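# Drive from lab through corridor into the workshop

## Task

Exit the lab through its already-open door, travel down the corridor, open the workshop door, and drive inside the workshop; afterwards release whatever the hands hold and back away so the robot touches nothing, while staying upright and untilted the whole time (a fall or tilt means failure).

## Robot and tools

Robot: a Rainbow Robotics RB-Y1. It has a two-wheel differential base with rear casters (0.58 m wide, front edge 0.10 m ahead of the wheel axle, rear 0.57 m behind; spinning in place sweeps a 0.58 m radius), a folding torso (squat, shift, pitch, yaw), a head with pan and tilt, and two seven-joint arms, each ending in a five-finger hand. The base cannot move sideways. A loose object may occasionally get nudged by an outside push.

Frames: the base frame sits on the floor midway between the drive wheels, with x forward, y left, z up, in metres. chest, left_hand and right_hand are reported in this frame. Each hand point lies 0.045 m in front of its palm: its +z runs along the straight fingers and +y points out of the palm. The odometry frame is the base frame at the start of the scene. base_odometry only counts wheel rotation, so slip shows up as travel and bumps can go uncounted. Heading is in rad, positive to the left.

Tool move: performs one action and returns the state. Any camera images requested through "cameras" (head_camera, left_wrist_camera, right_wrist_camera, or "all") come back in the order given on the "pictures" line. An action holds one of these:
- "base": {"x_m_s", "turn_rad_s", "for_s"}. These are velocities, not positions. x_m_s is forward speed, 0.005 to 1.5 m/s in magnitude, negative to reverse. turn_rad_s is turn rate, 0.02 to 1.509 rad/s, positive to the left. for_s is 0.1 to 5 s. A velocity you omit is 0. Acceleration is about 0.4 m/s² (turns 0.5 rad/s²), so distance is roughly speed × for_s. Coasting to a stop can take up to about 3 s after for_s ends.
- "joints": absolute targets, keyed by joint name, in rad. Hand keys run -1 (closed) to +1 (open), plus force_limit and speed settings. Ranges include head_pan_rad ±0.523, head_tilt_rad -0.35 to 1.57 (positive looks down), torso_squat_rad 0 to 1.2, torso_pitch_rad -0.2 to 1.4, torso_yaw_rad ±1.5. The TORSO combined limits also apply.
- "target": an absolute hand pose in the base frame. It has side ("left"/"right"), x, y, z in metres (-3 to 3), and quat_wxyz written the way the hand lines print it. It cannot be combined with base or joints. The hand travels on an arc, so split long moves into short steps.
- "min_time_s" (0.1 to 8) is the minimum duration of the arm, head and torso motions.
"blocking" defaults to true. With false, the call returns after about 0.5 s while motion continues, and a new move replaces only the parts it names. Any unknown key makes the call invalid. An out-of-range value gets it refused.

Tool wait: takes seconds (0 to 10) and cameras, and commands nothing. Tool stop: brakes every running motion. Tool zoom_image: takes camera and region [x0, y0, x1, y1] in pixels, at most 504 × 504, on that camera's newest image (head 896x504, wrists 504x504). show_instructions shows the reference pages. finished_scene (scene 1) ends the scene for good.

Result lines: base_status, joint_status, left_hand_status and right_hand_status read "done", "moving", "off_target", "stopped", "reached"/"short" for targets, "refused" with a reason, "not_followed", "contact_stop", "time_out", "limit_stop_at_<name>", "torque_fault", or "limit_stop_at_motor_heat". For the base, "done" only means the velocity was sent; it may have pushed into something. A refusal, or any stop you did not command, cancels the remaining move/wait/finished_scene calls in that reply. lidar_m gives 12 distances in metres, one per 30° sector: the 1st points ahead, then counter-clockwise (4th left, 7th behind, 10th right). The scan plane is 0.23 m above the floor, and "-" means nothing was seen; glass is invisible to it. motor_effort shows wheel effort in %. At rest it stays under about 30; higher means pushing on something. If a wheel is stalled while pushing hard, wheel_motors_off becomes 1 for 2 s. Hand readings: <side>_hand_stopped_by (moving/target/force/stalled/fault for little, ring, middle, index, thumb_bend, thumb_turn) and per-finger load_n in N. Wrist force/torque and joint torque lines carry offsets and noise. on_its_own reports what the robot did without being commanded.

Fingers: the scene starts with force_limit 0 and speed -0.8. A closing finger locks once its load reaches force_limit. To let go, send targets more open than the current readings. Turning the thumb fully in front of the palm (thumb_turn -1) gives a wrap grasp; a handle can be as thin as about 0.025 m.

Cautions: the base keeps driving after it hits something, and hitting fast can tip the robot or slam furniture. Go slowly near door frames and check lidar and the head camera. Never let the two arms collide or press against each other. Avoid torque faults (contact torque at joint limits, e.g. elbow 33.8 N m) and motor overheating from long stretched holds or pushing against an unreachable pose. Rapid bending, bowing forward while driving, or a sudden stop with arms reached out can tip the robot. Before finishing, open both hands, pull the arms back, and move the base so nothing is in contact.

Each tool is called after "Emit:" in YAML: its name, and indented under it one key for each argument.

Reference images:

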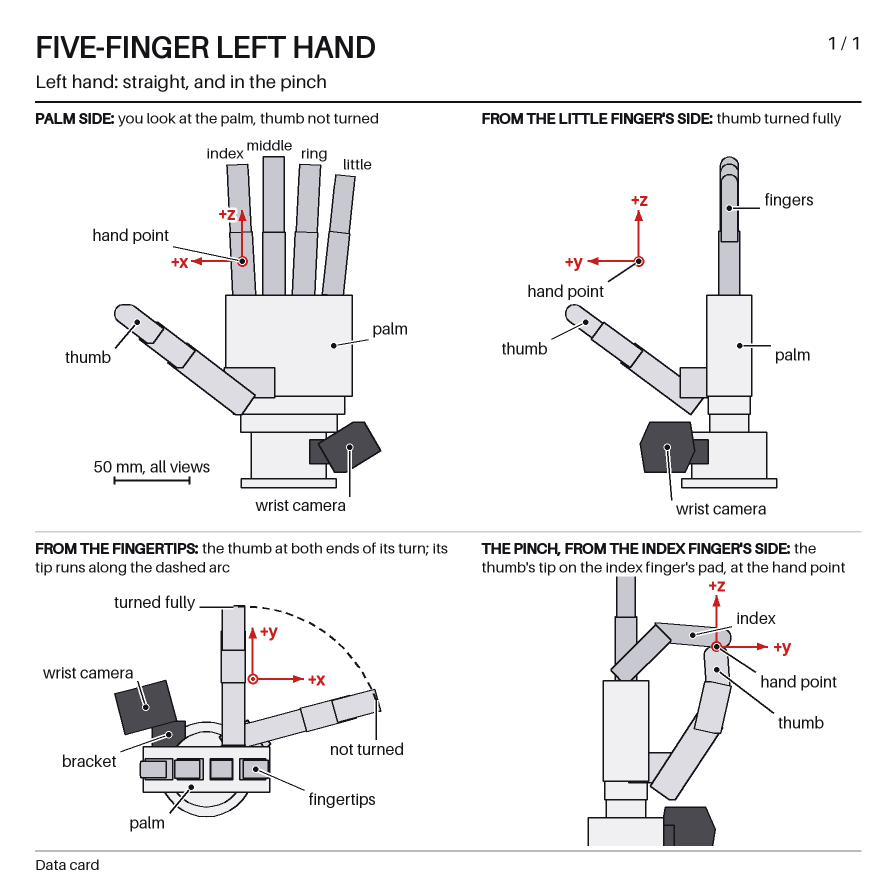

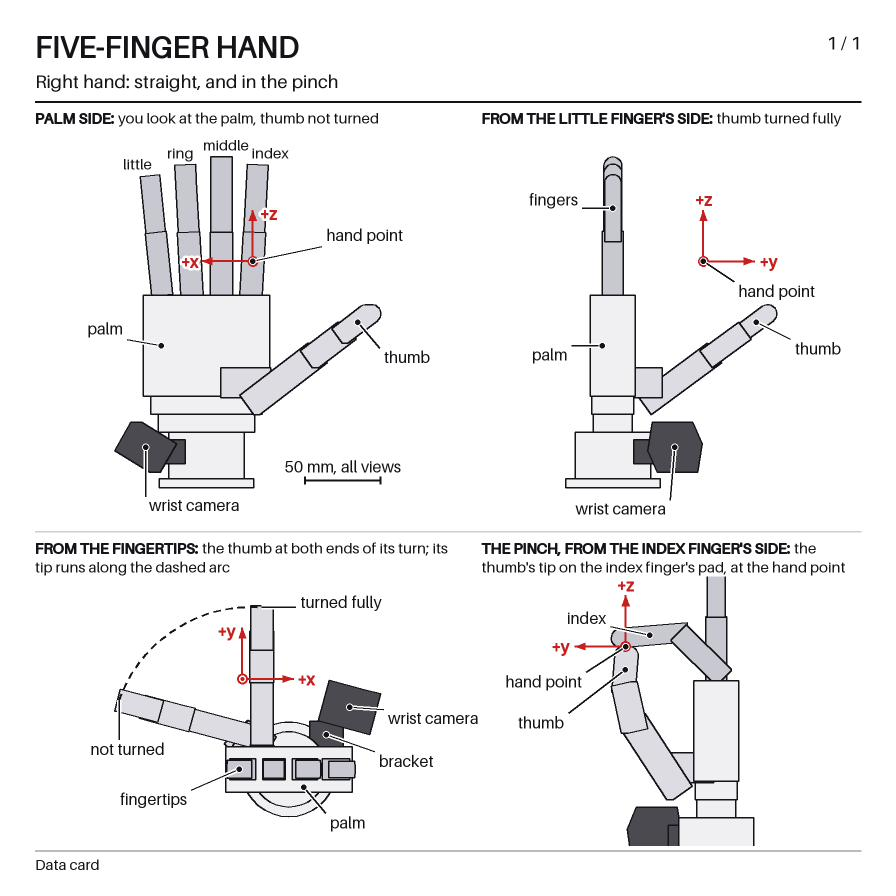

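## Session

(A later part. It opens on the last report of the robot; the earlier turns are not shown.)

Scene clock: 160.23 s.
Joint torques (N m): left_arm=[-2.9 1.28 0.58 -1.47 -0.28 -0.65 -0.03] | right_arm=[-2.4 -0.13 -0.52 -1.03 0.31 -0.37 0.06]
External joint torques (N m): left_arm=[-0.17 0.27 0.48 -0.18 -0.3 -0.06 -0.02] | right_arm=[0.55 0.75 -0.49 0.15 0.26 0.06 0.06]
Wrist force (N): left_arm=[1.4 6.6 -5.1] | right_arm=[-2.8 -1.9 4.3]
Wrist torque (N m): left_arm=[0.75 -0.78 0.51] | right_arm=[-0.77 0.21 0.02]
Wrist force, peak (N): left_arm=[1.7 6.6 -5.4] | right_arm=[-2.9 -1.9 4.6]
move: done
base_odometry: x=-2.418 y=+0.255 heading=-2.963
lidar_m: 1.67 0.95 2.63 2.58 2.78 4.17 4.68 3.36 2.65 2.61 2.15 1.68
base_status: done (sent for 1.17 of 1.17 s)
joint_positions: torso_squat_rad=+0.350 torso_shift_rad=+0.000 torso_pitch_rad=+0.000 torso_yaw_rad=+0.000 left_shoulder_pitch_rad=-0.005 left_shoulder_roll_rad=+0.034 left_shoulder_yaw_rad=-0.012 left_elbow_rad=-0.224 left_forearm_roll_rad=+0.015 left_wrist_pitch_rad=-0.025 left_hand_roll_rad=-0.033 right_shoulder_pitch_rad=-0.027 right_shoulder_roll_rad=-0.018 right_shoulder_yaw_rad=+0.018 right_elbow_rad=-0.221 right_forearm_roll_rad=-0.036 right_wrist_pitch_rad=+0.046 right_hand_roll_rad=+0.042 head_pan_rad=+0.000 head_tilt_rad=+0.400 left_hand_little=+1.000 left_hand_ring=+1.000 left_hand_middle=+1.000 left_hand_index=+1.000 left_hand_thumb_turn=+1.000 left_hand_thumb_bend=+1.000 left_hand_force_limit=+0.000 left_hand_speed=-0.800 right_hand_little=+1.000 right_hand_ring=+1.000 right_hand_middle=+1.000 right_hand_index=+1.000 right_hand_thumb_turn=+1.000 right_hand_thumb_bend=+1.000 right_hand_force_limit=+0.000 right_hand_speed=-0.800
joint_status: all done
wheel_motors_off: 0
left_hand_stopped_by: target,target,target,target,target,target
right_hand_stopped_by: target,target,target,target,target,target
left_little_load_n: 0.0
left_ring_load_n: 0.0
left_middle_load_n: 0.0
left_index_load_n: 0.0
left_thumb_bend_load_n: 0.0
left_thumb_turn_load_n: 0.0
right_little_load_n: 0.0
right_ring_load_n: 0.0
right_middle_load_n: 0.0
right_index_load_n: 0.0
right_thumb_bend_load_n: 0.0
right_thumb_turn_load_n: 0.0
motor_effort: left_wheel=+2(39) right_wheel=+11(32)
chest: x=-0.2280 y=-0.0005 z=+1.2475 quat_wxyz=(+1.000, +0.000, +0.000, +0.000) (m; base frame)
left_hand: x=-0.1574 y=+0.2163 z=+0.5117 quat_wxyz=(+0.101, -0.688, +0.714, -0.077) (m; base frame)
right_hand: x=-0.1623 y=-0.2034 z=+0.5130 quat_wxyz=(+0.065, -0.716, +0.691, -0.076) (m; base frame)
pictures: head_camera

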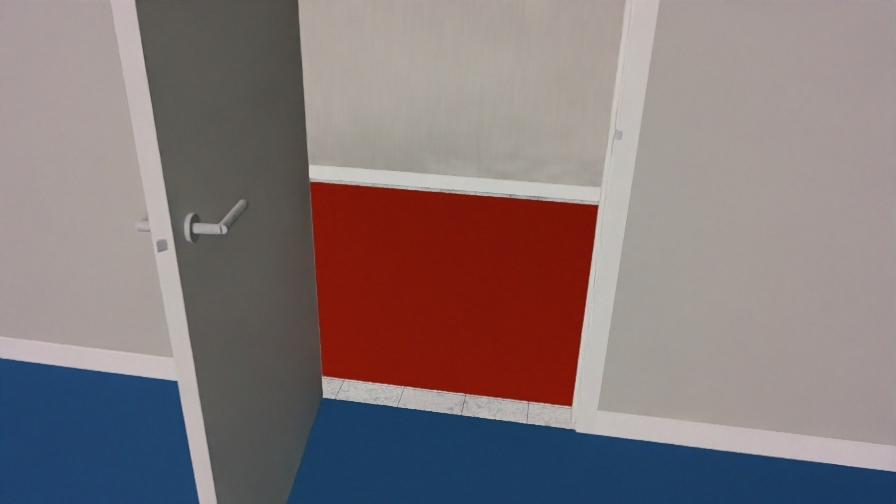

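Emit:
move:
  base: {"x_m_s": 0.3, "for_s": 1.4}
  joints: {"head_pan_rad": 0.15, "head_tilt_rad": 0.7}

Emit:
move:
  target: {"side": "left", "x": 0.35, "y": 0.22, "z": 1.15, "quat_wxyz": [0.0, 0.7071, 0.0, 0.7071]}
  min_time_s: 2.5
  cameras: ["head_camera", "left_wrist_camera"]

Scene clock: 198.80 s.
Joint torques (N m): left_arm=[-2.99 1.31 0.53 -1.52 -0.24 -0.59 -0.01] | right_arm=[-2.83 -0.47 -0.54 -0.85 0.32 -0.41 0.21]
External joint torques (N m): left_arm=[-0.27 0.3 0.44 -0.23 -0.26 0 -0.01] | right_arm=[0.11 0.42 -0.5 0.33 0.28 0.02 0.21]
Wrist force (N): left_arm=[1.3 6.3 -5.4] | right_arm=[-2.9 -1.9 4.3]
Wrist torque (N m): left_arm=[0.71 -0.78 0.49] | right_arm=[-0.77 0.23 0.01]
Wrist force, peak (N): left_arm=[1.6 6.9 -5.3] | right_arm=[-3.0 -2.0 4.6]
move: done
base_odometry: x=-2.831 y=+0.180 heading=-2.963
lidar_m: 3.49 0.68 0.62 2.54 2.73 4.10 7.38 3.40 2.71 2.67 1.61 1.26
base_status: done (sent for 1.4 of 1.4 s)
joint_positions: torso_squat_rad=+0.350 torso_shift_rad=+0.000 torso_pitch_rad=+0.000 torso_yaw_rad=+0.000 left_shoulder_pitch_rad=-0.005 left_shoulder_roll_rad=+0.034 left_shoulder_yaw_rad=-0.012 left_elbow_rad=-0.224 left_forearm_roll_rad=+0.015 left_wrist_pitch_rad=-0.025 left_hand_roll_rad=-0.033 right_shoulder_pitch_rad=-0.027 right_shoulder_roll_rad=-0.018 right_shoulder_yaw_rad=+0.018 right_elbow_rad=-0.221 right_forearm_roll_rad=-0.036 right_wrist_pitch_rad=+0.046 right_hand_roll_rad=+0.042 head_pan_rad=+0.150 head_tilt_rad=+0.700 left_hand_little=+1.000 left_hand_ring=+1.000 left_hand_middle=+1.000 left_hand_index=+1.000 left_hand_thumb_turn=+1.000 left_hand_thumb_bend=+1.000 left_hand_force_limit=+0.000 left_hand_speed=-0.800 right_hand_little=+1.000 right_hand_ring=+1.000 right_hand_middle=+1.000 right_hand_index=+1.000 right_hand_thumb_turn=+1.000 right_hand_thumb_bend=+1.000 right_hand_force_limit=+0.000 right_hand_speed=-0.800
joint_status: all done
wheel_motors_off: 0
left_hand_stopped_by: target,target,target,target,target,target
right_hand_stopped_by: target,target,target,target,target,target
left_little_load_n: 0.0
left_ring_load_n: 0.0
left_middle_load_n: 0.0
left_index_load_n: 0.0
left_thumb_bend_load_n: 0.0
left_thumb_turn_load_n: 0.0
right_little_load_n: 0.0
right_ring_load_n: 0.0
right_middle_load_n: 0.0
right_index_load_n: 0.0
right_thumb_bend_load_n: 0.0
right_thumb_turn_load_n: 0.0
motor_effort: left_wheel=+2(38) right_wheel=-8(41)
chest: x=-0.2280 y=-0.0005 z=+1.2475 quat_wxyz=(+1.000, +0.000, +0.000, +0.000) (m; base frame)
left_hand: x=-0.1573 y=+0.2163 z=+0.5117 quat_wxyz=(+0.101, -0.688, +0.714, -0.077) (m; base frame)
right_hand: x=-0.1622 y=-0.2034 z=+0.5130 quat_wxyz=(+0.065, -0.716, +0.691, -0.076) (m; base frame)
pictures: none

Scene clock: 201.63 s.
Joint torques (N m): left_arm=[-13.83 4.5 1.81 -11.09 0.33 -2 -0.1] | right_arm=[-2.44 -0.41 -0.37 -0.87 0.25 -0.27 0.2]
External joint torques (N m): left_arm=[-1.2 1.13 0.9 -0.57 0.03 -0.01 -0.13] | right_arm=[0.5 0.47 -0.34 0.32 0.21 0.16 0.2]
Wrist force (N): left_arm=[-4.0 4.8 -11.0] | right_arm=[-2.8 -2.0 4.4]
Wrist torque (N m): left_arm=[0.93 -0.62 0.37] | right_arm=[-0.79 0.20 0.01]
Wrist force, peak (N): left_arm=[-4.0 5.7 -11.0] | right_arm=[-2.9 -2.1 4.5]
move: done
base_odometry: x=-2.831 y=+0.180 heading=-2.963
lidar_m: 3.49 0.68 0.62 2.52 2.76 4.09 7.37 3.40 2.71 2.66 1.62 1.26
base_status: not commanded
joint_positions: torso_squat_rad=+0.350 torso_shift_rad=+0.000 torso_pitch_rad=+0.000 torso_yaw_rad=+0.000 left_shoulder_pitch_rad=-0.085 left_shoulder_roll_rad=+0.087 left_shoulder_yaw_rad=+0.173 left_elbow_rad=-1.842 left_forearm_roll_rad=+0.413 left_wrist_pitch_rad=+0.384 left_hand_roll_rad=+1.259 right_shoulder_pitch_rad=-0.027 right_shoulder_roll_rad=-0.018 right_shoulder_yaw_rad=+0.018 right_elbow_rad=-0.221 right_forearm_roll_rad=-0.036 right_wrist_pitch_rad=+0.046 right_hand_roll_rad=+0.042 head_pan_rad=+0.150 head_tilt_rad=+0.700 left_hand_little=+1.000 left_hand_ring=+1.000 left_hand_middle=+1.000 left_hand_index=+1.000 left_hand_thumb_turn=+1.000 left_hand_thumb_bend=+1.000 left_hand_force_limit=+0.000 left_hand_speed=-0.800 right_hand_little=+1.000 right_hand_ring=+1.000 right_hand_middle=+1.000 right_hand_index=+1.000 right_hand_thumb_turn=+1.000 right_hand_thumb_bend=+1.000 right_hand_force_limit=+0.000 right_hand_speed=-0.800
joint_status: all done
wheel_motors_off: 0
left_hand_stopped_by: target,target,target,target,target,target
right_hand_stopped_by: target,target,target,target,target,target
left_little_load_n: 0.0
left_ring_load_n: 0.0
left_middle_load_n: 0.0
left_index_load_n: 0.0
left_thumb_bend_load_n: 0.0
left_thumb_turn_load_n: 0.0
right_little_load_n: 0.0
right_ring_load_n: 0.0
right_middle_load_n: 0.0
right_index_load_n: 0.0
right_thumb_bend_load_n: 0.0
right_thumb_turn_load_n: 0.0
motor_effort: left_wheel=+5(6) right_wheel=-8(9)
chest: x=-0.2280 y=-0.0005 z=+1.2475 quat_wxyz=(+1.000, +0.000, +0.000, +0.000) (m; base frame)
left_hand: x=+0.3499 y=+0.2201 z=+1.1499 quat_wxyz=(+0.000, -0.707, +0.000, -0.707) (m; base frame)
left_hand_status: reached (checked arc, planned for 2.5 s): 0 mm and 0.1 deg off.
right_hand: x=-0.1622 y=-0.2034 z=+0.5130 quat_wxyz=(+0.065, -0.716, +0.691, -0.076) (m; base frame)
pictures: head_camera, left_wrist_camera

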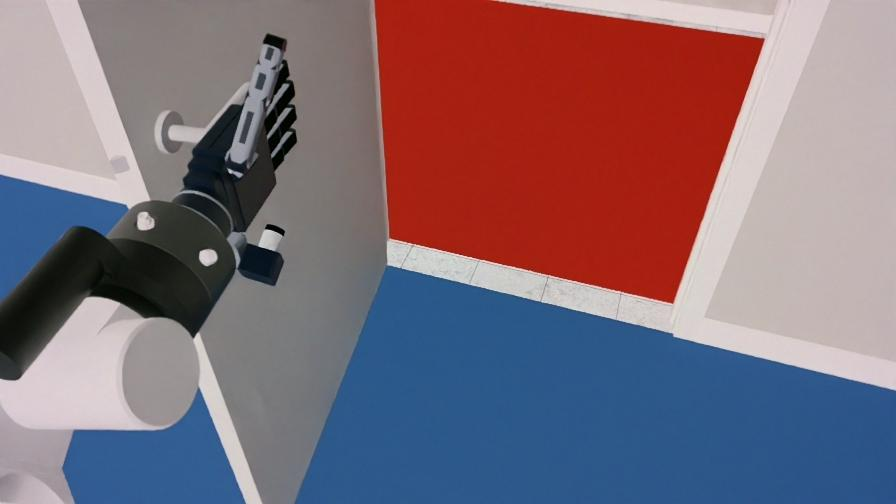

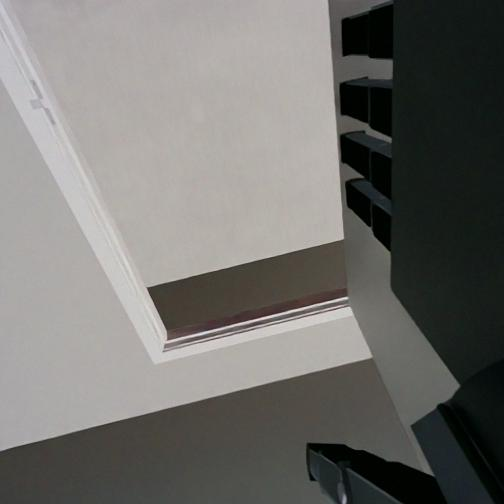

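Emit:
move:
  target: {"side": "left", "x": 0.48, "y": 0.27, "z": 1.22, "quat_wxyz": [0.0, 0.7071, 0.0, 0.7071]}
  min_time_s: 1.5

Emit:
move:
  target: {"side": "left", "x": 0.5, "y": 0.38, "z": 1.22, "quat_wxyz": [0.0, 0.7071, 0.0, 0.7071]}
  min_time_s: 2
  cameras: ["head_camera"]

Scene clock: 216.37 s.
Joint torques (N m): left_arm=[-21.79 8.98 2.75 -9.84 0.47 -2.01 -0.23] | right_arm=[-2.63 -0.36 -0.25 -1 0.25 -0.29 0.19]
External joint torques (N m): left_arm=[-1.12 -0.35 0.61 0.55 0.16 -0.04 -0.26] | right_arm=[0.31 0.53 -0.21 0.19 0.2 0.14 0.19]
Wrist force (N): left_arm=[-4.2 4.7 -10.6] | right_arm=[-2.7 -1.8 4.4]
Wrist torque (N m): left_arm=[0.89 -0.58 0.20] | right_arm=[-0.75 0.20 0.02]
Wrist force, peak (N): left_arm=[-4.8 4.7 -11.6] | right_arm=[-2.9 -2.2 4.6]
move: done
base_odometry: x=-2.831 y=+0.180 heading=-2.963
lidar_m: 3.49 0.68 0.61 2.54 2.74 4.09 7.38 3.40 2.70 2.67 1.60 1.26
base_status: not commanded
joint_positions: torso_squat_rad=+0.350 torso_shift_rad=+0.000 torso_pitch_rad=+0.000 torso_yaw_rad=+0.000 left_shoulder_pitch_rad=-0.610 left_shoulder_roll_rad=+0.322 left_shoulder_yaw_rad=+0.253 left_elbow_rad=-1.266 left_forearm_roll_rad=+0.549 left_wrist_pitch_rad=+0.370 left_hand_roll_rad=+1.232 right_shoulder_pitch_rad=-0.027 right_shoulder_roll_rad=-0.018 right_shoulder_yaw_rad=+0.018 right_elbow_rad=-0.221 right_forearm_roll_rad=-0.036 right_wrist_pitch_rad=+0.046 right_hand_roll_rad=+0.042 head_pan_rad=+0.150 head_tilt_rad=+0.700 left_hand_little=+1.000 left_hand_ring=+1.000 left_hand_middle=+1.000 left_hand_index=+1.000 left_hand_thumb_turn=+1.000 left_hand_thumb_bend=+1.000 left_hand_force_limit=+0.000 left_hand_speed=-0.800 right_hand_little=+1.000 right_hand_ring=+1.000 right_hand_middle=+1.000 right_hand_index=+1.000 right_hand_thumb_turn=+1.000 right_hand_thumb_bend=+1.000 right_hand_force_limit=+0.000 right_hand_speed=-0.800
joint_status: all done
wheel_motors_off: 0
left_hand_stopped_by: target,target,target,target,target,target
right_hand_stopped_by: target,target,target,target,target,target
left_little_load_n: 0.0
left_ring_load_n: 0.0
left_middle_load_n: 0.0
left_index_load_n: 0.0
left_thumb_bend_load_n: 0.0
left_thumb_turn_load_n: 0.0
right_little_load_n: 0.0
right_ring_load_n: 0.0
right_middle_load_n: 0.0
right_index_load_n: 0.0
right_thumb_bend_load_n: 0.0
right_thumb_turn_load_n: 0.0
motor_effort: left_wheel=+5(6) right_wheel=-8(9)
chest: x=-0.2280 y=-0.0005 z=+1.2475 quat_wxyz=(+1.000, +0.000, +0.000, +0.000) (m; base frame)
left_hand: x=+0.4799 y=+0.2702 z=+1.2202 quat_wxyz=(+0.001, -0.707, -0.001, -0.707) (m; base frame)
left_hand_status: reached (checked arc, planned for 1.5 s): 0 mm and 0.1 deg off.
right_hand: x=-0.1623 y=-0.2034 z=+0.5130 quat_wxyz=(+0.065, -0.716, +0.691, -0.076) (m; base frame)
pictures: none

Scene clock: 218.70 s.
Joint torques (N m): left_arm=[-23.35 13.46 2.88 -9.12 0.5 -0.82 -0.14] | right_arm=[-2.39 -0.26 -0.26 -0.97 0.15 -0.22 0.09]
External joint torques (N m): left_arm=[-1.43 -0.59 -0.73 0.61 -0.02 -0.05 -0.17] | right_arm=[0.55 0.63 -0.22 0.22 0.1 0.2 0.09]
Wrist force (N): left_arm=[-4.3 5.0 -10.4] | right_arm=[-2.7 -1.8 4.3]
Wrist torque (N m): left_arm=[0.92 -0.56 0.13] | right_arm=[-0.76 0.19 0.03]
Wrist force, peak (N): left_arm=[-4.5 5.1 -11.4] | right_arm=[-2.9 -2.0 4.6]
move: done
base_odometry: x=-2.831 y=+0.180 heading=-2.963
lidar_m: 3.49 0.67 0.63 2.54 2.74 4.10 7.37 3.41 2.70 2.66 1.62 1.26
base_status: not commanded
joint_positions: torso_squat_rad=+0.350 torso_shift_rad=+0.000 torso_pitch_rad=+0.000 torso_yaw_rad=+0.000 left_shoulder_pitch_rad=-0.771 left_shoulder_roll_rad=+0.626 left_shoulder_yaw_rad=+0.143 left_elbow_rad=-0.758 left_forearm_roll_rad=+1.636 left_wrist_pitch_rad=+0.290 left_hand_roll_rad=+0.376 right_shoulder_pitch_rad=-0.027 right_shoulder_roll_rad=-0.018 right_shoulder_yaw_rad=+0.018 right_elbow_rad=-0.221 right_forearm_roll_rad=-0.036 right_wrist_pitch_rad=+0.046 right_hand_roll_rad=+0.042 head_pan_rad=+0.150 head_tilt_rad=+0.700 left_hand_little=+1.000 left_hand_ring=+1.000 left_hand_middle=+1.000 left_hand_index=+1.000 left_hand_thumb_turn=+1.000 left_hand_thumb_bend=+1.000 left_hand_force_limit=+0.000 left_hand_speed=-0.800 right_hand_little=+1.000 right_hand_ring=+1.000 right_hand_middle=+1.000 right_hand_index=+1.000 right_hand_thumb_turn=+1.000 right_hand_thumb_bend=+1.000 right_hand_force_limit=+0.000 right_hand_speed=-0.800
joint_status: all done
wheel_motors_off: 0
left_hand_stopped_by: target,target,target,target,target,target
right_hand_stopped_by: target,target,target,target,target,target
left_little_load_n: 0.0
left_ring_load_n: 0.0
left_middle_load_n: 0.0
left_index_load_n: 0.0
left_thumb_bend_load_n: 0.0
left_thumb_turn_load_n: 0.0
right_little_load_n: 0.0
right_ring_load_n: 0.0
right_middle_load_n: 0.0
right_index_load_n: 0.0
right_thumb_bend_load_n: 0.0
right_thumb_turn_load_n: 0.0
motor_effort: left_wheel=+6(7) right_wheel=-7(9)
chest: x=-0.2280 y=-0.0005 z=+1.2475 quat_wxyz=(+1.000, +0.000, +0.000, +0.000) (m; base frame)
left_hand: x=+0.4997 y=+0.3795 z=+1.2205 quat_wxyz=(+0.004, -0.711, -0.005, -0.703) (m; base frame)
left_hand_status: reached (checked arc, planned for 2.0 s): 1 mm and 1.0 deg off.
right_hand: x=-0.1623 y=-0.2034 z=+0.5130 quat_wxyz=(+0.065, -0.716, +0.691, -0.076) (m; base frame)
pictures: head_camera

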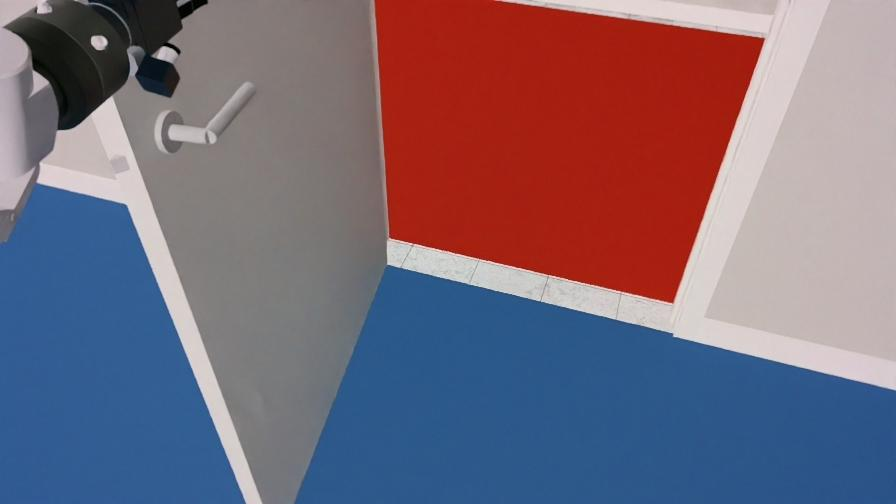

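Emit:
move:
  target: {"side": "left", "x": 0.5, "y": 0.45, "z": 1.22, "quat_wxyz": [0.0, 0.7071, 0.0, 0.7071]}
  min_time_s: 2

Emit:
move:
  target: {"side": "left", "x": 0.5, "y": 0.53, "z": 1.22, "quat_wxyz": [0.0, 0.7071, 0.0, 0.7071]}
  min_time_s: 2.5
  cameras: ["head_camera", "left_wrist_camera"]

Scene clock: 229.13 s.
Joint torques (N m): left_arm=[-23.99 14.34 2.51 -9.42 1.04 0.16 -0.16] | right_arm=[-2.29 -0.62 -0.25 -0.97 0.29 -0.19 0.13]
External joint torques (N m): left_arm=[-1.44 -0.07 1.38 0.8 0.23 -0.18 -0.18] | right_arm=[0.65 0.27 -0.21 0.21 0.24 0.23 0.13]
Wrist force (N): left_arm=[-4.6 4.9 -10.1] | right_arm=[-2.9 -1.9 4.4]
Wrist torque (N m): left_arm=[0.86 -0.50 0.15] | right_arm=[-0.78 0.23 0.01]
Wrist force, peak (N): left_arm=[-1.6 12.5 -10.4] | right_arm=[-2.8 -2.0 4.6]
move: short
base_odometry: x=-2.831 y=+0.180 heading=-2.963
lidar_m: 3.49 0.71 0.64 2.54 2.75 4.09 7.38 3.40 2.69 2.66 1.62 1.27
base_status: not commanded
joint_positions: torso_squat_rad=+0.350 torso_shift_rad=+0.000 torso_pitch_rad=+0.000 torso_yaw_rad=+0.000 left_shoulder_pitch_rad=-0.999 left_shoulder_roll_rad=+0.703 left_shoulder_yaw_rad=+0.389 left_elbow_rad=-0.267 left_forearm_roll_rad=+1.863 left_wrist_pitch_rad=+0.444 left_hand_roll_rad=-0.163 right_shoulder_pitch_rad=-0.027 right_shoulder_roll_rad=-0.018 right_shoulder_yaw_rad=+0.018 right_elbow_rad=-0.221 right_forearm_roll_rad=-0.036 right_wrist_pitch_rad=+0.046 right_hand_roll_rad=+0.042 head_pan_rad=+0.150 head_tilt_rad=+0.700 left_hand_little=+1.000 left_hand_ring=+1.000 left_hand_middle=+1.000 left_hand_index=+1.000 left_hand_thumb_turn=+1.000 left_hand_thumb_bend=+1.000 left_hand_force_limit=+0.000 left_hand_speed=-0.800 right_hand_little=+1.000 right_hand_ring=+1.000 right_hand_middle=+1.000 right_hand_index=+1.000 right_hand_thumb_turn=+1.000 right_hand_thumb_bend=+1.000 right_hand_force_limit=+0.000 right_hand_speed=-0.800
joint_status: all done
wheel_motors_off: 0
left_hand_stopped_by: target,target,target,target,target,target
right_hand_stopped_by: target,target,target,target,target,target
left_little_load_n: 0.0
left_ring_load_n: 0.0
left_middle_load_n: 0.0
left_index_load_n: 0.0
left_thumb_bend_load_n: 0.0
left_thumb_turn_load_n: 0.0
right_little_load_n: 0.0
right_ring_load_n: 0.0
right_middle_load_n: 0.0
right_index_load_n: 0.0
right_thumb_bend_load_n: 0.0
right_thumb_turn_load_n: 0.0
motor_effort: left_wheel=+3(7) right_wheel=-6(8)
chest: x=-0.2280 y=-0.0005 z=+1.2475 quat_wxyz=(+1.000, +0.000, +0.000, +0.000) (m; base frame)
left_hand: x=+0.4994 y=+0.4492 z=+1.2203 quat_wxyz=(+0.028, -0.720, -0.028, -0.693) (m; base frame)
left_hand_status: short (checked arc, as near as the solve gets, planned for 2.0 s): 1 mm and 5.0 deg off. The place is met; only the turn is off.
right_hand: x=-0.1623 y=-0.2034 z=+0.5130 quat_wxyz=(+0.065, -0.716, +0.691, -0.076) (m; base frame)
pictures: none

Scene clock: 231.97 s.
Joint torques (N m): left_arm=[-24.43 14.88 0.78 -9.59 -0.16 -0.75 0.07] | right_arm=[-2.73 -0.37 -0.23 -1.04 0.41 -0.29 0.14]
External joint torques (N m): left_arm=[-2.12 0.04 -0.6 0.24 -0.54 -0.18 0.04] | right_arm=[0.21 0.52 -0.19 0.14 0.37 0.13 0.14]
Wrist force (N): left_arm=[-4.4 5.1 -10.2] | right_arm=[-2.8 -1.9 4.4]
Wrist torque (N m): left_arm=[0.90 -0.55 0.34] | right_arm=[-0.77 0.20 0.02]
Wrist force, peak (N): left_arm=[-5.5 7.5 -10.6] | right_arm=[-2.9 -2.0 4.5]
move: short
base_odometry: x=-2.831 y=+0.180 heading=-2.963
lidar_m: 3.49 0.82 0.73 2.54 2.75 4.09 7.38 3.41 2.71 2.67 1.61 1.26
base_status: not commanded
joint_positions: torso_squat_rad=+0.350 torso_shift_rad=+0.000 torso_pitch_rad=+0.000 torso_yaw_rad=+0.000 left_shoulder_pitch_rad=-1.019 left_shoulder_roll_rad=+0.774 left_shoulder_yaw_rad=+0.180 left_elbow_rad=-0.267 left_forearm_roll_rad=+1.654 left_wrist_pitch_rad=+0.212 left_hand_roll_rad=+0.258 right_shoulder_pitch_rad=-0.027 right_shoulder_roll_rad=-0.018 right_shoulder_yaw_rad=+0.018 right_elbow_rad=-0.221 right_forearm_roll_rad=-0.036 right_wrist_pitch_rad=+0.046 right_hand_roll_rad=+0.042 head_pan_rad=+0.150 head_tilt_rad=+0.700 left_hand_little=+1.000 left_hand_ring=+1.000 left_hand_middle=+1.000 left_hand_index=+1.000 left_hand_thumb_turn=+1.000 left_hand_thumb_bend=+1.000 left_hand_force_limit=+0.000 left_hand_speed=-0.800 right_hand_little=+1.000 right_hand_ring=+1.000 right_hand_middle=+1.000 right_hand_index=+1.000 right_hand_thumb_turn=+1.000 right_hand_thumb_bend=+1.000 right_hand_force_limit=+0.000 right_hand_speed=-0.800
joint_status: all done
wheel_motors_off: 0
left_hand_stopped_by: target,target,target,target,target,target
right_hand_stopped_by: target,target,target,target,target,target
left_little_load_n: 0.0
left_ring_load_n: 0.0
left_middle_load_n: 0.0
left_index_load_n: 0.0
left_thumb_bend_load_n: 0.0
left_thumb_turn_load_n: 0.0
right_little_load_n: 0.0
right_ring_load_n: 0.0
right_middle_load_n: 0.0
right_index_load_n: 0.0
right_thumb_bend_load_n: 0.0
right_thumb_turn_load_n: 0.0
motor_effort: left_wheel=+5(7) right_wheel=-7(8)
chest: x=-0.2280 y=-0.0005 z=+1.2475 quat_wxyz=(+1.000, +0.000, +0.000, +0.000) (m; base frame)
left_hand: x=+0.4989 y=+0.5291 z=+1.2203 quat_wxyz=(+0.106, -0.741, -0.112, -0.654) (m; base frame)
left_hand_status: short (checked arc, as near as the solve gets, planned for 2.5 s): 1 mm and 19.1 deg off. The place is met; only the turn is off.
right_hand: x=-0.1623 y=-0.2034 z=+0.5130 quat_wxyz=(+0.065, -0.716, +0.691, -0.076) (m; base frame)
pictures: head_camera, left_wrist_camera

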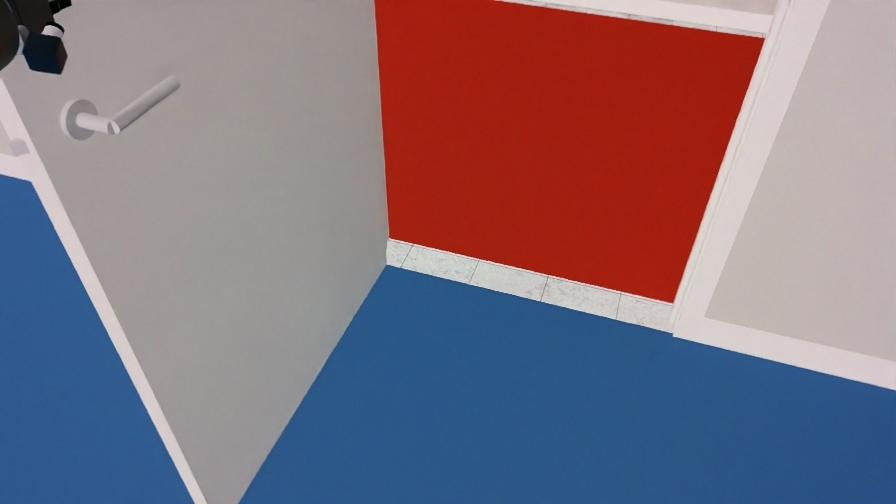

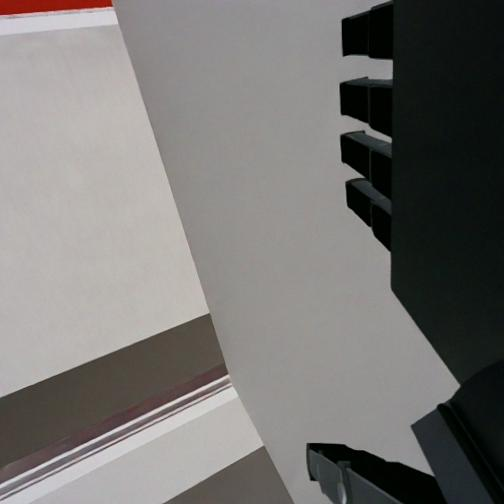

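Emit:
move:
  target: {"side": "left", "x": 0.35, "y": 0.3, "z": 1.18, "quat_wxyz": [0.0, 0.7071, 0.0, 0.7071]}
  min_time_s: 2

Emit:
move:
  joints: {"left_shoulder_pitch_rad": 0.0, "left_shoulder_roll_rad": 0.05, "left_shoulder_yaw_rad": 0.0, "left_elbow_rad": -0.22, "left_forearm_roll_rad": 0.0, "left_wrist_pitch_rad": 0.0, "left_hand_roll_rad": 0.0, "head_pan_rad": 0.0, "head_tilt_rad": 0.3}
  min_time_s: 2

Emit:
move:
  base: {"turn_rad_s": -0.5, "for_s": 1.24}

Emit:
move:
  base: {"x_m_s": -0.3, "for_s": 1.48}

Emit:
move:
  base: {"turn_rad_s": 0.4, "for_s": 1.1}
  cameras: ["head_camera"]

Scene clock: 296.10 s.
Joint torques (N m): left_arm=[-14.42 6.59 2.99 -11.05 0.41 -1.88 -0.09] | right_arm=[-2.59 -0.58 -0.43 -1 0.28 -0.42 0.1]
External joint torques (N m): left_arm=[-1.38 -1.05 0.83 -0.93 -0.14 -0.06 -0.12] | right_arm=[0.35 0.31 -0.39 0.18 0.23 0 0.1]
Wrist force (N): left_arm=[-4.9 5.0 -10.7] | right_arm=[-2.9 -1.9 4.4]
Wrist torque (N m): left_arm=[0.94 -0.49 0.30] | right_arm=[-0.77 0.21 0.02]
Wrist force, peak (N): left_arm=[-4.2 5.6 -11.5] | right_arm=[-2.9 -1.9 4.7]
move: done
base_odometry: x=-2.831 y=+0.180 heading=-2.963
lidar_m: 3.49 0.83 0.73 2.53 2.75 4.08 7.36 3.39 2.70 2.67 1.62 1.25
base_status: not commanded
joint_positions: torso_squat_rad=+0.350 torso_shift_rad=+0.000 torso_pitch_rad=+0.000 torso_yaw_rad=+0.000 left_shoulder_pitch_rad=-0.139 left_shoulder_roll_rad=+0.229 left_shoulder_yaw_rad=+0.363 left_elbow_rad=-1.808 left_forearm_roll_rad=+0.766 left_wrist_pitch_rad=+0.508 left_hand_roll_rad=+1.051 right_shoulder_pitch_rad=-0.027 right_shoulder_roll_rad=-0.018 right_shoulder_yaw_rad=+0.018 right_elbow_rad=-0.221 right_forearm_roll_rad=-0.036 right_wrist_pitch_rad=+0.046 right_hand_roll_rad=+0.042 head_pan_rad=+0.150 head_tilt_rad=+0.700 left_hand_little=+1.000 left_hand_ring=+1.000 left_hand_middle=+1.000 left_hand_index=+1.000 left_hand_thumb_turn=+1.000 left_hand_thumb_bend=+1.000 left_hand_force_limit=+0.000 left_hand_speed=-0.800 right_hand_little=+1.000 right_hand_ring=+1.000 right_hand_middle=+1.000 right_hand_index=+1.000 right_hand_thumb_turn=+1.000 right_hand_thumb_bend=+1.000 right_hand_force_limit=+0.000 right_hand_speed=-0.800
joint_status: all done
wheel_motors_off: 0
left_hand_stopped_by: target,target,target,target,target,target
right_hand_stopped_by: target,target,target,target,target,target
left_little_load_n: 0.0
left_ring_load_n: 0.0
left_middle_load_n: 0.0
left_index_load_n: 0.0
left_thumb_bend_load_n: 0.0
left_thumb_turn_load_n: 0.0
right_little_load_n: 0.0
right_ring_load_n: 0.0
right_middle_load_n: 0.0
right_index_load_n: 0.0
right_thumb_bend_load_n: 0.0
right_thumb_turn_load_n: 0.0
motor_effort: left_wheel=+6(6) right_wheel=-6(7)
chest: x=-0.2280 y=-0.0005 z=+1.2475 quat_wxyz=(+1.000, +0.000, +0.000, +0.000) (m; base frame)
left_hand: x=+0.3500 y=+0.3006 z=+1.1797 quat_wxyz=(-0.001, -0.706, +0.000, -0.708) (m; base frame)
left_hand_status: reached (checked arc, planned for 2.0 s): 1 mm and 0.1 deg off.
right_hand: x=-0.1623 y=-0.2034 z=+0.5130 quat_wxyz=(+0.065, -0.716, +0.691, -0.076) (m; base frame)
pictures: none

Scene clock: 298.40 s.
Joint torques (N m): left_arm=[-3.4 1.66 0 -1.51 -0.28 -0.53 0.14] | right_arm=[-2.4 -0.52 -0.52 -1 0.33 -0.27 0.19]
External joint torques (N m): left_arm=[-0.9 0.14 -0.14 -0.36 -0.3 -0.01 0.14] | right_arm=[0.54 0.37 -0.48 0.19 0.28 0.15 0.19]
Wrist force (N): left_arm=[1.7 6.1 -4.8] | right_arm=[-2.7 -1.9 4.5]
Wrist torque (N m): left_arm=[0.66 -0.85 0.44] | right_arm=[-0.77 0.18 0.02]
Wrist force, peak (N): left_arm=[-4.1 5.7 -10.5] | right_arm=[-2.9 -2.1 4.5]
move: done
base_odometry: x=-2.831 y=+0.180 heading=-2.963
lidar_m: 3.49 0.83 0.73 2.54 2.75 4.10 7.39 3.40 2.70 2.67 1.62 1.27
base_status: not commanded
joint_positions: torso_squat_rad=+0.350 torso_shift_rad=+0.000 torso_pitch_rad=+0.000 torso_yaw_rad=+0.000 left_shoulder_pitch_rad=+0.000 left_shoulder_roll_rad=+0.050 left_shoulder_yaw_rad=+0.000 left_elbow_rad=-0.220 left_forearm_roll_rad=+0.000 left_wrist_pitch_rad=+0.000 left_hand_roll_rad=+0.000 right_shoulder_pitch_rad=-0.027 right_shoulder_roll_rad=-0.018 right_shoulder_yaw_rad=+0.018 right_elbow_rad=-0.221 right_forearm_roll_rad=-0.036 right_wrist_pitch_rad=+0.046 right_hand_roll_rad=+0.042 head_pan_rad=+0.000 head_tilt_rad=+0.300 left_hand_little=+1.000 left_hand_ring=+1.000 left_hand_middle=+1.000 left_hand_index=+1.000 left_hand_thumb_turn=+1.000 left_hand_thumb_bend=+1.000 left_hand_force_limit=+0.000 left_hand_speed=-0.800 right_hand_little=+1.000 right_hand_ring=+1.000 right_hand_middle=+1.000 right_hand_index=+1.000 right_hand_thumb_turn=+1.000 right_hand_thumb_bend=+1.000 right_hand_force_limit=+0.000 right_hand_speed=-0.800
joint_status: all done
wheel_motors_off: 0
left_hand_stopped_by: target,target,target,target,target,target
right_hand_stopped_by: target,target,target,target,target,target
left_little_load_n: 0.0
left_ring_load_n: 0.0
left_middle_load_n: 0.0
left_index_load_n: 0.0
left_thumb_bend_load_n: 0.0
left_thumb_turn_load_n: 0.0
right_little_load_n: 0.0
right_ring_load_n: 0.0
right_middle_load_n: 0.0
right_index_load_n: 0.0
right_thumb_bend_load_n: 0.0
right_thumb_turn_load_n: 0.0
motor_effort: left_wheel=+6(7) right_wheel=-7(7)
chest: x=-0.2280 y=-0.0005 z=+1.2475 quat_wxyz=(+1.000, +0.000, +0.000, +0.000) (m; base frame)
left_hand: x=-0.1698 y=+0.2295 z=+0.5112 quat_wxyz=(+0.095, -0.701, +0.705, -0.060) (m; base frame)
right_hand: x=-0.1623 y=-0.2034 z=+0.5130 quat_wxyz=(+0.065, -0.716, +0.691, -0.076) (m; base frame)
pictures: none

Scene clock: 301.10 s.
Joint torques (N m): left_arm=[-3.56 1.67 -0.14 -1.53 -0.24 -0.62 0.09] | right_arm=[-2.4 -0.43 -0.26 -1.25 0.39 -0.33 0.12]
External joint torques (N m): left_arm=[-1.06 0.16 -0.28 -0.37 -0.26 -0.1 0.09] | right_arm=[0.55 0.46 -0.22 -0.07 0.35 0.09 0.12]
Wrist force (N): left_arm=[1.6 6.0 -5.0] | right_arm=[-2.8 -1.8 4.5]
Wrist torque (N m): left_arm=[0.65 -0.84 0.42] | right_arm=[-0.77 0.20 0.02]
Wrist force, peak (N): left_arm=[1.9 6.6 -5.4] | right_arm=[-3.0 -2.0 4.5]
move: done
base_odometry: x=-2.831 y=+0.180 heading=+2.704
lidar_m: 1.31 1.26 0.90 0.74 2.54 2.67 3.68 5.14 3.72 2.73 2.63 1.77
base_status: done (sent for 1.23 of 1.23 s)
joint_positions: torso_squat_rad=+0.350 torso_shift_rad=+0.000 torso_pitch_rad=+0.000 torso_yaw_rad=+0.000 left_shoulder_pitch_rad=+0.000 left_shoulder_roll_rad=+0.050 left_shoulder_yaw_rad=+0.000 left_elbow_rad=-0.220 left_forearm_roll_rad=+0.000 left_wrist_pitch_rad=+0.000 left_hand_roll_rad=+0.000 right_shoulder_pitch_rad=-0.027 right_shoulder_roll_rad=-0.018 right_shoulder_yaw_rad=+0.018 right_elbow_rad=-0.221 right_forearm_roll_rad=-0.036 right_wrist_pitch_rad=+0.046 right_hand_roll_rad=+0.042 head_pan_rad=+0.000 head_tilt_rad=+0.300 left_hand_little=+1.000 left_hand_ring=+1.000 left_hand_middle=+1.000 left_hand_index=+1.000 left_hand_thumb_turn=+1.000 left_hand_thumb_bend=+1.000 left_hand_force_limit=+0.000 left_hand_speed=-0.800 right_hand_little=+1.000 right_hand_ring=+1.000 right_hand_middle=+1.000 right_hand_index=+1.000 right_hand_thumb_turn=+1.000 right_hand_thumb_bend=+1.000 right_hand_force_limit=+0.000 right_hand_speed=-0.800
joint_status: not commanded
wheel_motors_off: 0
left_hand_stopped_by: target,target,target,target,target,target
right_hand_stopped_by: target,target,target,target,target,target
left_little_load_n: 0.0
left_ring_load_n: 0.0
left_middle_load_n: 0.0
left_index_load_n: 0.0
left_thumb_bend_load_n: 0.0
left_thumb_turn_load_n: 0.0
right_little_load_n: 0.0
right_ring_load_n: 0.0
right_middle_load_n: -0.5
right_index_load_n: 0.0
right_thumb_bend_load_n: 0.0
right_thumb_turn_load_n: 0.0
motor_effort: left_wheel=+10(31) right_wheel=+2(40)
chest: x=-0.2280 y=-0.0005 z=+1.2475 quat_wxyz=(+1.000, +0.000, +0.000, +0.000) (m; base frame)
left_hand: x=-0.1698 y=+0.2295 z=+0.5112 quat_wxyz=(+0.095, -0.701, +0.705, -0.060) (m; base frame)
right_hand: x=-0.1623 y=-0.2034 z=+0.5130 quat_wxyz=(+0.065, -0.716, +0.691, -0.076) (m; base frame)
pictures: none

Scene clock: 304.27 s.
Joint torques (N m): left_arm=[-3.51 1.67 0.07 -1.41 -0.26 -0.68 0.08] | right_arm=[-3.12 -0.28 -0.13 -1.26 0.31 -0.36 0.16]
External joint torques (N m): left_arm=[-1.01 0.16 -0.07 -0.25 -0.28 -0.15 0.08] | right_arm=[-0.17 0.6 -0.09 -0.07 0.26 0.07 0.17]
Wrist force (N): left_arm=[1.5 5.7 -5.1] | right_arm=[-2.7 -2.0 4.6]
Wrist torque (N m): left_arm=[0.60 -0.82 0.45] | right_arm=[-0.81 0.19 0.02]
Wrist force, peak (N): left_arm=[1.6 6.4 -5.7] | right_arm=[-2.8 -2.3 4.6]
move: done
base_odometry: x=-2.433 y=-0.007 heading=+2.703
lidar_m: 1.68 1.59 0.84 2.35 2.32 2.43 3.36 4.81 3.22 2.94 2.84 2.29
base_status: done (sent for 1.47 of 1.47 s)
joint_positions: torso_squat_rad=+0.350 torso_shift_rad=+0.000 torso_pitch_rad=+0.000 torso_yaw_rad=+0.000 left_shoulder_pitch_rad=+0.000 left_shoulder_roll_rad=+0.050 left_shoulder_yaw_rad=+0.000 left_elbow_rad=-0.220 left_forearm_roll_rad=+0.000 left_wrist_pitch_rad=+0.000 left_hand_roll_rad=+0.000 right_shoulder_pitch_rad=-0.027 right_shoulder_roll_rad=-0.018 right_shoulder_yaw_rad=+0.018 right_elbow_rad=-0.221 right_forearm_roll_rad=-0.036 right_wrist_pitch_rad=+0.046 right_hand_roll_rad=+0.042 head_pan_rad=+0.000 head_tilt_rad=+0.300 left_hand_little=+1.000 left_hand_ring=+1.000 left_hand_middle=+1.000 left_hand_index=+1.000 left_hand_thumb_turn=+1.000 left_hand_thumb_bend=+1.000 left_hand_force_limit=+0.000 left_hand_speed=-0.800 right_hand_little=+1.000 right_hand_ring=+1.000 right_hand_middle=+1.000 right_hand_index=+1.000 right_hand_thumb_turn=+1.000 right_hand_thumb_bend=+1.000 right_hand_force_limit=+0.000 right_hand_speed=-0.800
joint_status: not commanded
wheel_motors_off: 0
left_hand_stopped_by: target,target,target,target,target,target
right_hand_stopped_by: target,target,target,target,target,target
left_little_load_n: 0.0
left_ring_load_n: 0.0
left_middle_load_n: 0.0
left_index_load_n: 0.5
left_thumb_bend_load_n: -0.5
left_thumb_turn_load_n: 0.0
right_little_load_n: 0.0
right_ring_load_n: 0.0
right_middle_load_n: 0.0
right_index_load_n: 0.0
right_thumb_bend_load_n: 0.0
right_thumb_turn_load_n: 0.0
motor_effort: left_wheel=-7(33) right_wheel=+12(38)
chest: x=-0.2280 y=-0.0005 z=+1.2475 quat_wxyz=(+1.000, +0.000, +0.000, +0.000) (m; base frame)
left_hand: x=-0.1698 y=+0.2295 z=+0.5112 quat_wxyz=(+0.095, -0.701, +0.705, -0.060) (m; base frame)
right_hand: x=-0.1624 y=-0.2034 z=+0.5130 quat_wxyz=(+0.065, -0.716, +0.691, -0.076) (m; base frame)
pictures: none

Scene clock: 306.73 s.
Joint torques (N m): left_arm=[-3.32 1.68 0.26 -1.46 -0.21 -0.61 0.02] | right_arm=[-2.94 -0.26 -0.56 -1.1 0.26 -0.37 0.09]
External joint torques (N m): left_arm=[-0.82 0.16 0.12 -0.31 -0.23 -0.08 0.02] | right_arm=[0.01 0.62 -0.53 0.08 0.21 0.06 0.09]
Wrist force (N): left_arm=[1.5 6.1 -5.0] | right_arm=[-2.8 -2.0 4.3]
Wrist torque (N m): left_arm=[0.67 -0.77 0.42] | right_arm=[-0.79 0.21 0.01]
Wrist force, peak (N): left_arm=[1.7 6.4 -5.4] | right_arm=[-2.9 -1.9 4.5]
move: done
base_odometry: x=-2.433 y=-0.007 heading=-3.141
lidar_m: 1.68 0.84 2.18 2.32 2.37 3.10 - 3.22 3.05 2.88 2.50 1.74
base_status: done (sent for 1.1 of 1.1 s)
joint_positions: torso_squat_rad=+0.350 torso_shift_rad=+0.000 torso_pitch_rad=+0.000 torso_yaw_rad=+0.000 left_shoulder_pitch_rad=+0.000 left_shoulder_roll_rad=+0.050 left_shoulder_yaw_rad=+0.000 left_elbow_rad=-0.220 left_forearm_roll_rad=+0.000 left_wrist_pitch_rad=+0.000 left_hand_roll_rad=+0.000 right_shoulder_pitch_rad=-0.027 right_shoulder_roll_rad=-0.018 right_shoulder_yaw_rad=+0.018 right_elbow_rad=-0.221 right_forearm_roll_rad=-0.036 right_wrist_pitch_rad=+0.046 right_hand_roll_rad=+0.042 head_pan_rad=+0.000 head_tilt_rad=+0.300 left_hand_little=+1.000 left_hand_ring=+1.000 left_hand_middle=+1.000 left_hand_index=+1.000 left_hand_thumb_turn=+1.000 left_hand_thumb_bend=+1.000 left_hand_force_limit=+0.000 left_hand_speed=-0.800 right_hand_little=+1.000 right_hand_ring=+1.000 right_hand_middle=+1.000 right_hand_index=+1.000 right_hand_thumb_turn=+1.000 right_hand_thumb_bend=+1.000 right_hand_force_limit=+0.000 right_hand_speed=-0.800
joint_status: not commanded
wheel_motors_off: 0
left_hand_stopped_by: target,target,target,target,target,target
right_hand_stopped_by: target,target,target,target,target,target
left_little_load_n: 0.0
left_ring_load_n: 0.0
left_middle_load_n: 0.0
left_index_load_n: 0.0
left_thumb_bend_load_n: 0.0
left_thumb_turn_load_n: 0.0
right_little_load_n: 0.0
right_ring_load_n: 0.0
right_middle_load_n: 0.0
right_index_load_n: 0.0
right_thumb_bend_load_n: 0.0
right_thumb_turn_load_n: 0.0
motor_effort: left_wheel=+3(31) right_wheel=+13(41)
chest: x=-0.2280 y=-0.0005 z=+1.2475 quat_wxyz=(+1.000, +0.000, +0.000, +0.000) (m; base frame)
left_hand: x=-0.1697 y=+0.2295 z=+0.5112 quat_wxyz=(+0.095, -0.701, +0.705, -0.060) (m; base frame)
right_hand: x=-0.1624 y=-0.2034 z=+0.5130 quat_wxyz=(+0.065, -0.716, +0.691, -0.076) (m; base frame)
pictures: head_camera

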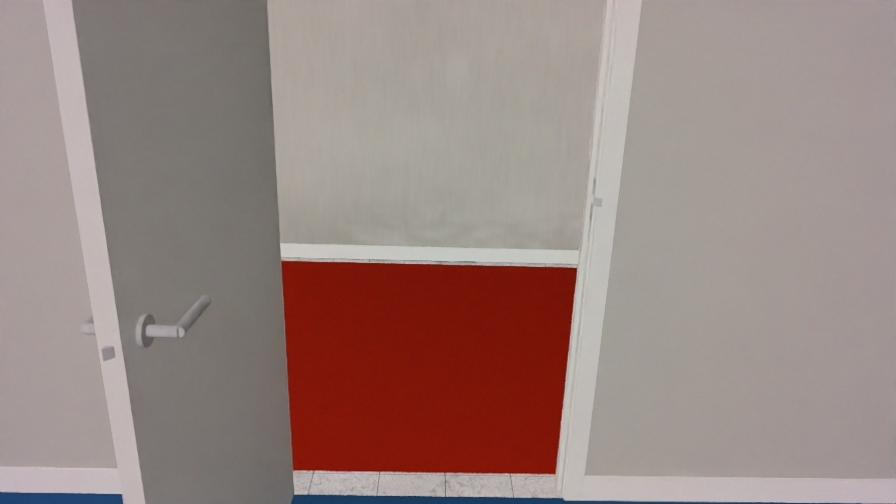

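Emit:
move:
  base: {"turn_rad_s": 0.06, "for_s": 0.33}

Emit:
move:
  base: {"x_m_s": 0.3, "for_s": 3.6}
  joints: {"head_tilt_rad": 0.8}
  cameras: ["head_camera"]

Scene clock: 350.37 s.
Joint torques (N m): left_arm=[-3.29 1.57 0.02 -1.49 -0.17 -0.61 0.1] | right_arm=[-3.32 -0.34 -0.41 -1.25 0.35 -0.38 0.11]
External joint torques (N m): left_arm=[-0.79 0.05 -0.11 -0.33 -0.19 -0.09 0.1] | right_arm=[-0.37 0.54 -0.37 -0.06 0.31 0.04 0.11]
Wrist force (N): left_arm=[1.5 6.2 -4.8] | right_arm=[-2.7 -1.8 4.4]
Wrist torque (N m): left_arm=[0.68 -0.79 0.44] | right_arm=[-0.76 0.20 0.02]
Wrist force, peak (N): left_arm=[1.4 6.5 -5.5] | right_arm=[-3.0 -2.0 4.5]
move: done
base_odometry: x=-2.432 y=-0.007 heading=-3.121
lidar_m: 1.70 0.85 2.21 2.33 2.39 3.18 4.92 3.21 3.04 2.87 2.45 1.73
base_status: done (sent for 0.33 of 0.33 s)
joint_positions: torso_squat_rad=+0.350 torso_shift_rad=+0.000 torso_pitch_rad=+0.000 torso_yaw_rad=+0.000 left_shoulder_pitch_rad=+0.000 left_shoulder_roll_rad=+0.050 left_shoulder_yaw_rad=+0.000 left_elbow_rad=-0.220 left_forearm_roll_rad=+0.000 left_wrist_pitch_rad=+0.000 left_hand_roll_rad=+0.000 right_shoulder_pitch_rad=-0.027 right_shoulder_roll_rad=-0.018 right_shoulder_yaw_rad=+0.018 right_elbow_rad=-0.221 right_forearm_roll_rad=-0.036 right_wrist_pitch_rad=+0.046 right_hand_roll_rad=+0.042 head_pan_rad=+0.000 head_tilt_rad=+0.300 left_hand_little=+1.000 left_hand_ring=+1.000 left_hand_middle=+1.000 left_hand_index=+1.000 left_hand_thumb_turn=+1.000 left_hand_thumb_bend=+1.000 left_hand_force_limit=+0.000 left_hand_speed=-0.800 right_hand_little=+1.000 right_hand_ring=+1.000 right_hand_middle=+1.000 right_hand_index=+1.000 right_hand_thumb_turn=+1.000 right_hand_thumb_bend=+1.000 right_hand_force_limit=+0.000 right_hand_speed=-0.800
joint_status: not commanded
wheel_motors_off: 0
left_hand_stopped_by: target,target,target,target,target,target
right_hand_stopped_by: target,target,target,target,target,target
left_little_load_n: 0.0
left_ring_load_n: 0.0
left_middle_load_n: 0.0
left_index_load_n: 0.0
left_thumb_bend_load_n: 0.0
left_thumb_turn_load_n: -0.5
right_little_load_n: 0.0
right_ring_load_n: 0.0
right_middle_load_n: 0.0
right_index_load_n: 0.0
right_thumb_bend_load_n: 0.0
right_thumb_turn_load_n: 0.0
motor_effort: left_wheel=+3(16) right_wheel=+12(32)
chest: x=-0.2280 y=-0.0005 z=+1.2475 quat_wxyz=(+1.000, +0.000, +0.000, +0.000) (m; base frame)
left_hand: x=-0.1697 y=+0.2295 z=+0.5112 quat_wxyz=(+0.095, -0.701, +0.705, -0.060) (m; base frame)
right_hand: x=-0.1624 y=-0.2034 z=+0.5130 quat_wxyz=(+0.065, -0.716, +0.691, -0.076) (m; base frame)
pictures: none

Scene clock: 355.27 s.
Joint torques (N m): left_arm=[-2.64 1.55 0.15 -1.53 -0.24 -0.68 0.1] | right_arm=[-2.67 -0.81 -0.31 -1 0.26 -0.24 0.1]
External joint torques (N m): left_arm=[-0.13 0.04 0.01 -0.38 -0.26 -0.15 0.1] | right_arm=[0.27 0.08 -0.27 0.18 0.21 0.19 0.1]
Wrist force (N): left_arm=[1.5 5.7 -4.9] | right_arm=[-2.8 -2.0 4.5]
Wrist torque (N m): left_arm=[0.62 -0.80 0.44] | right_arm=[-0.79 0.22 0.01]
Wrist force, peak (N): left_arm=[2.0 6.6 -5.4] | right_arm=[-2.9 -2.3 4.6]
move: done
base_odometry: x=-3.512 y=-0.029 heading=-3.121
lidar_m: 2.80 0.69 0.49 0.46 0.49 3.35 - 4.09 2.97 2.77 0.85 0.68
base_status: done (sent for 3.6 of 3.6 s)
joint_positions: torso_squat_rad=+0.350 torso_shift_rad=+0.000 torso_pitch_rad=+0.000 torso_yaw_rad=+0.000 left_shoulder_pitch_rad=+0.000 left_shoulder_roll_rad=+0.050 left_shoulder_yaw_rad=+0.000 left_elbow_rad=-0.220 left_forearm_roll_rad=+0.000 left_wrist_pitch_rad=+0.000 left_hand_roll_rad=+0.000 right_shoulder_pitch_rad=-0.027 right_shoulder_roll_rad=-0.018 right_shoulder_yaw_rad=+0.018 right_elbow_rad=-0.221 right_forearm_roll_rad=-0.036 right_wrist_pitch_rad=+0.046 right_hand_roll_rad=+0.042 head_pan_rad=+0.000 head_tilt_rad=+0.800 left_hand_little=+1.000 left_hand_ring=+1.000 left_hand_middle=+1.000 left_hand_index=+1.000 left_hand_thumb_turn=+1.000 left_hand_thumb_bend=+1.000 left_hand_force_limit=+0.000 left_hand_speed=-0.800 right_hand_little=+1.000 right_hand_ring=+1.000 right_hand_middle=+1.000 right_hand_index=+1.000 right_hand_thumb_turn=+1.000 right_hand_thumb_bend=+1.000 right_hand_force_limit=+0.000 right_hand_speed=-0.800
joint_status: all done
wheel_motors_off: 0
left_hand_stopped_by: target,target,target,target,target,target
right_hand_stopped_by: target,target,target,target,target,target
left_little_load_n: 0.0
left_ring_load_n: 0.0
left_middle_load_n: 0.0
left_index_load_n: 0.0
left_thumb_bend_load_n: 0.5
left_thumb_turn_load_n: 0.0
right_little_load_n: 0.0
right_ring_load_n: 0.0
right_middle_load_n: 0.0
right_index_load_n: 0.0
right_thumb_bend_load_n: 0.0
right_thumb_turn_load_n: 0.0
motor_effort: left_wheel=+4(36) right_wheel=-8(43)
chest: x=-0.2280 y=-0.0005 z=+1.2475 quat_wxyz=(+1.000, +0.000, +0.000, +0.000) (m; base frame)
left_hand: x=-0.1696 y=+0.2295 z=+0.5113 quat_wxyz=(+0.095, -0.701, +0.705, -0.060) (m; base frame)
right_hand: x=-0.1623 y=-0.2034 z=+0.5130 quat_wxyz=(+0.065, -0.716, +0.691, -0.076) (m; base frame)
pictures: head_camera

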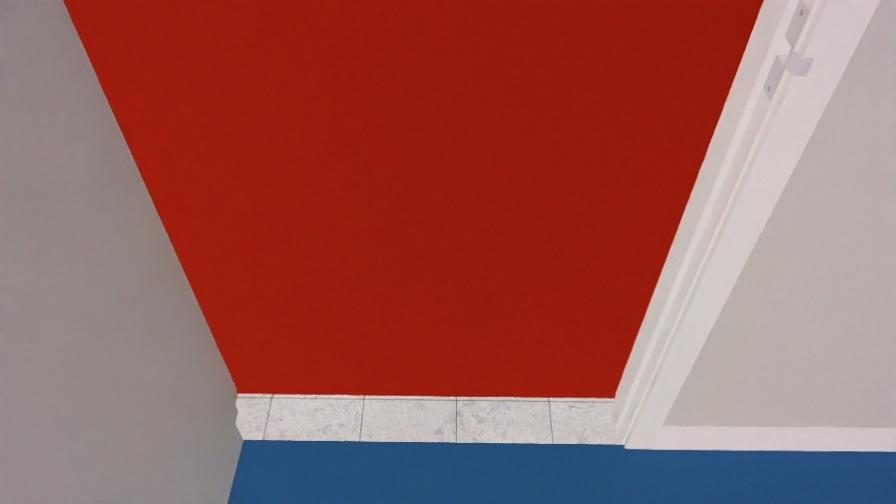

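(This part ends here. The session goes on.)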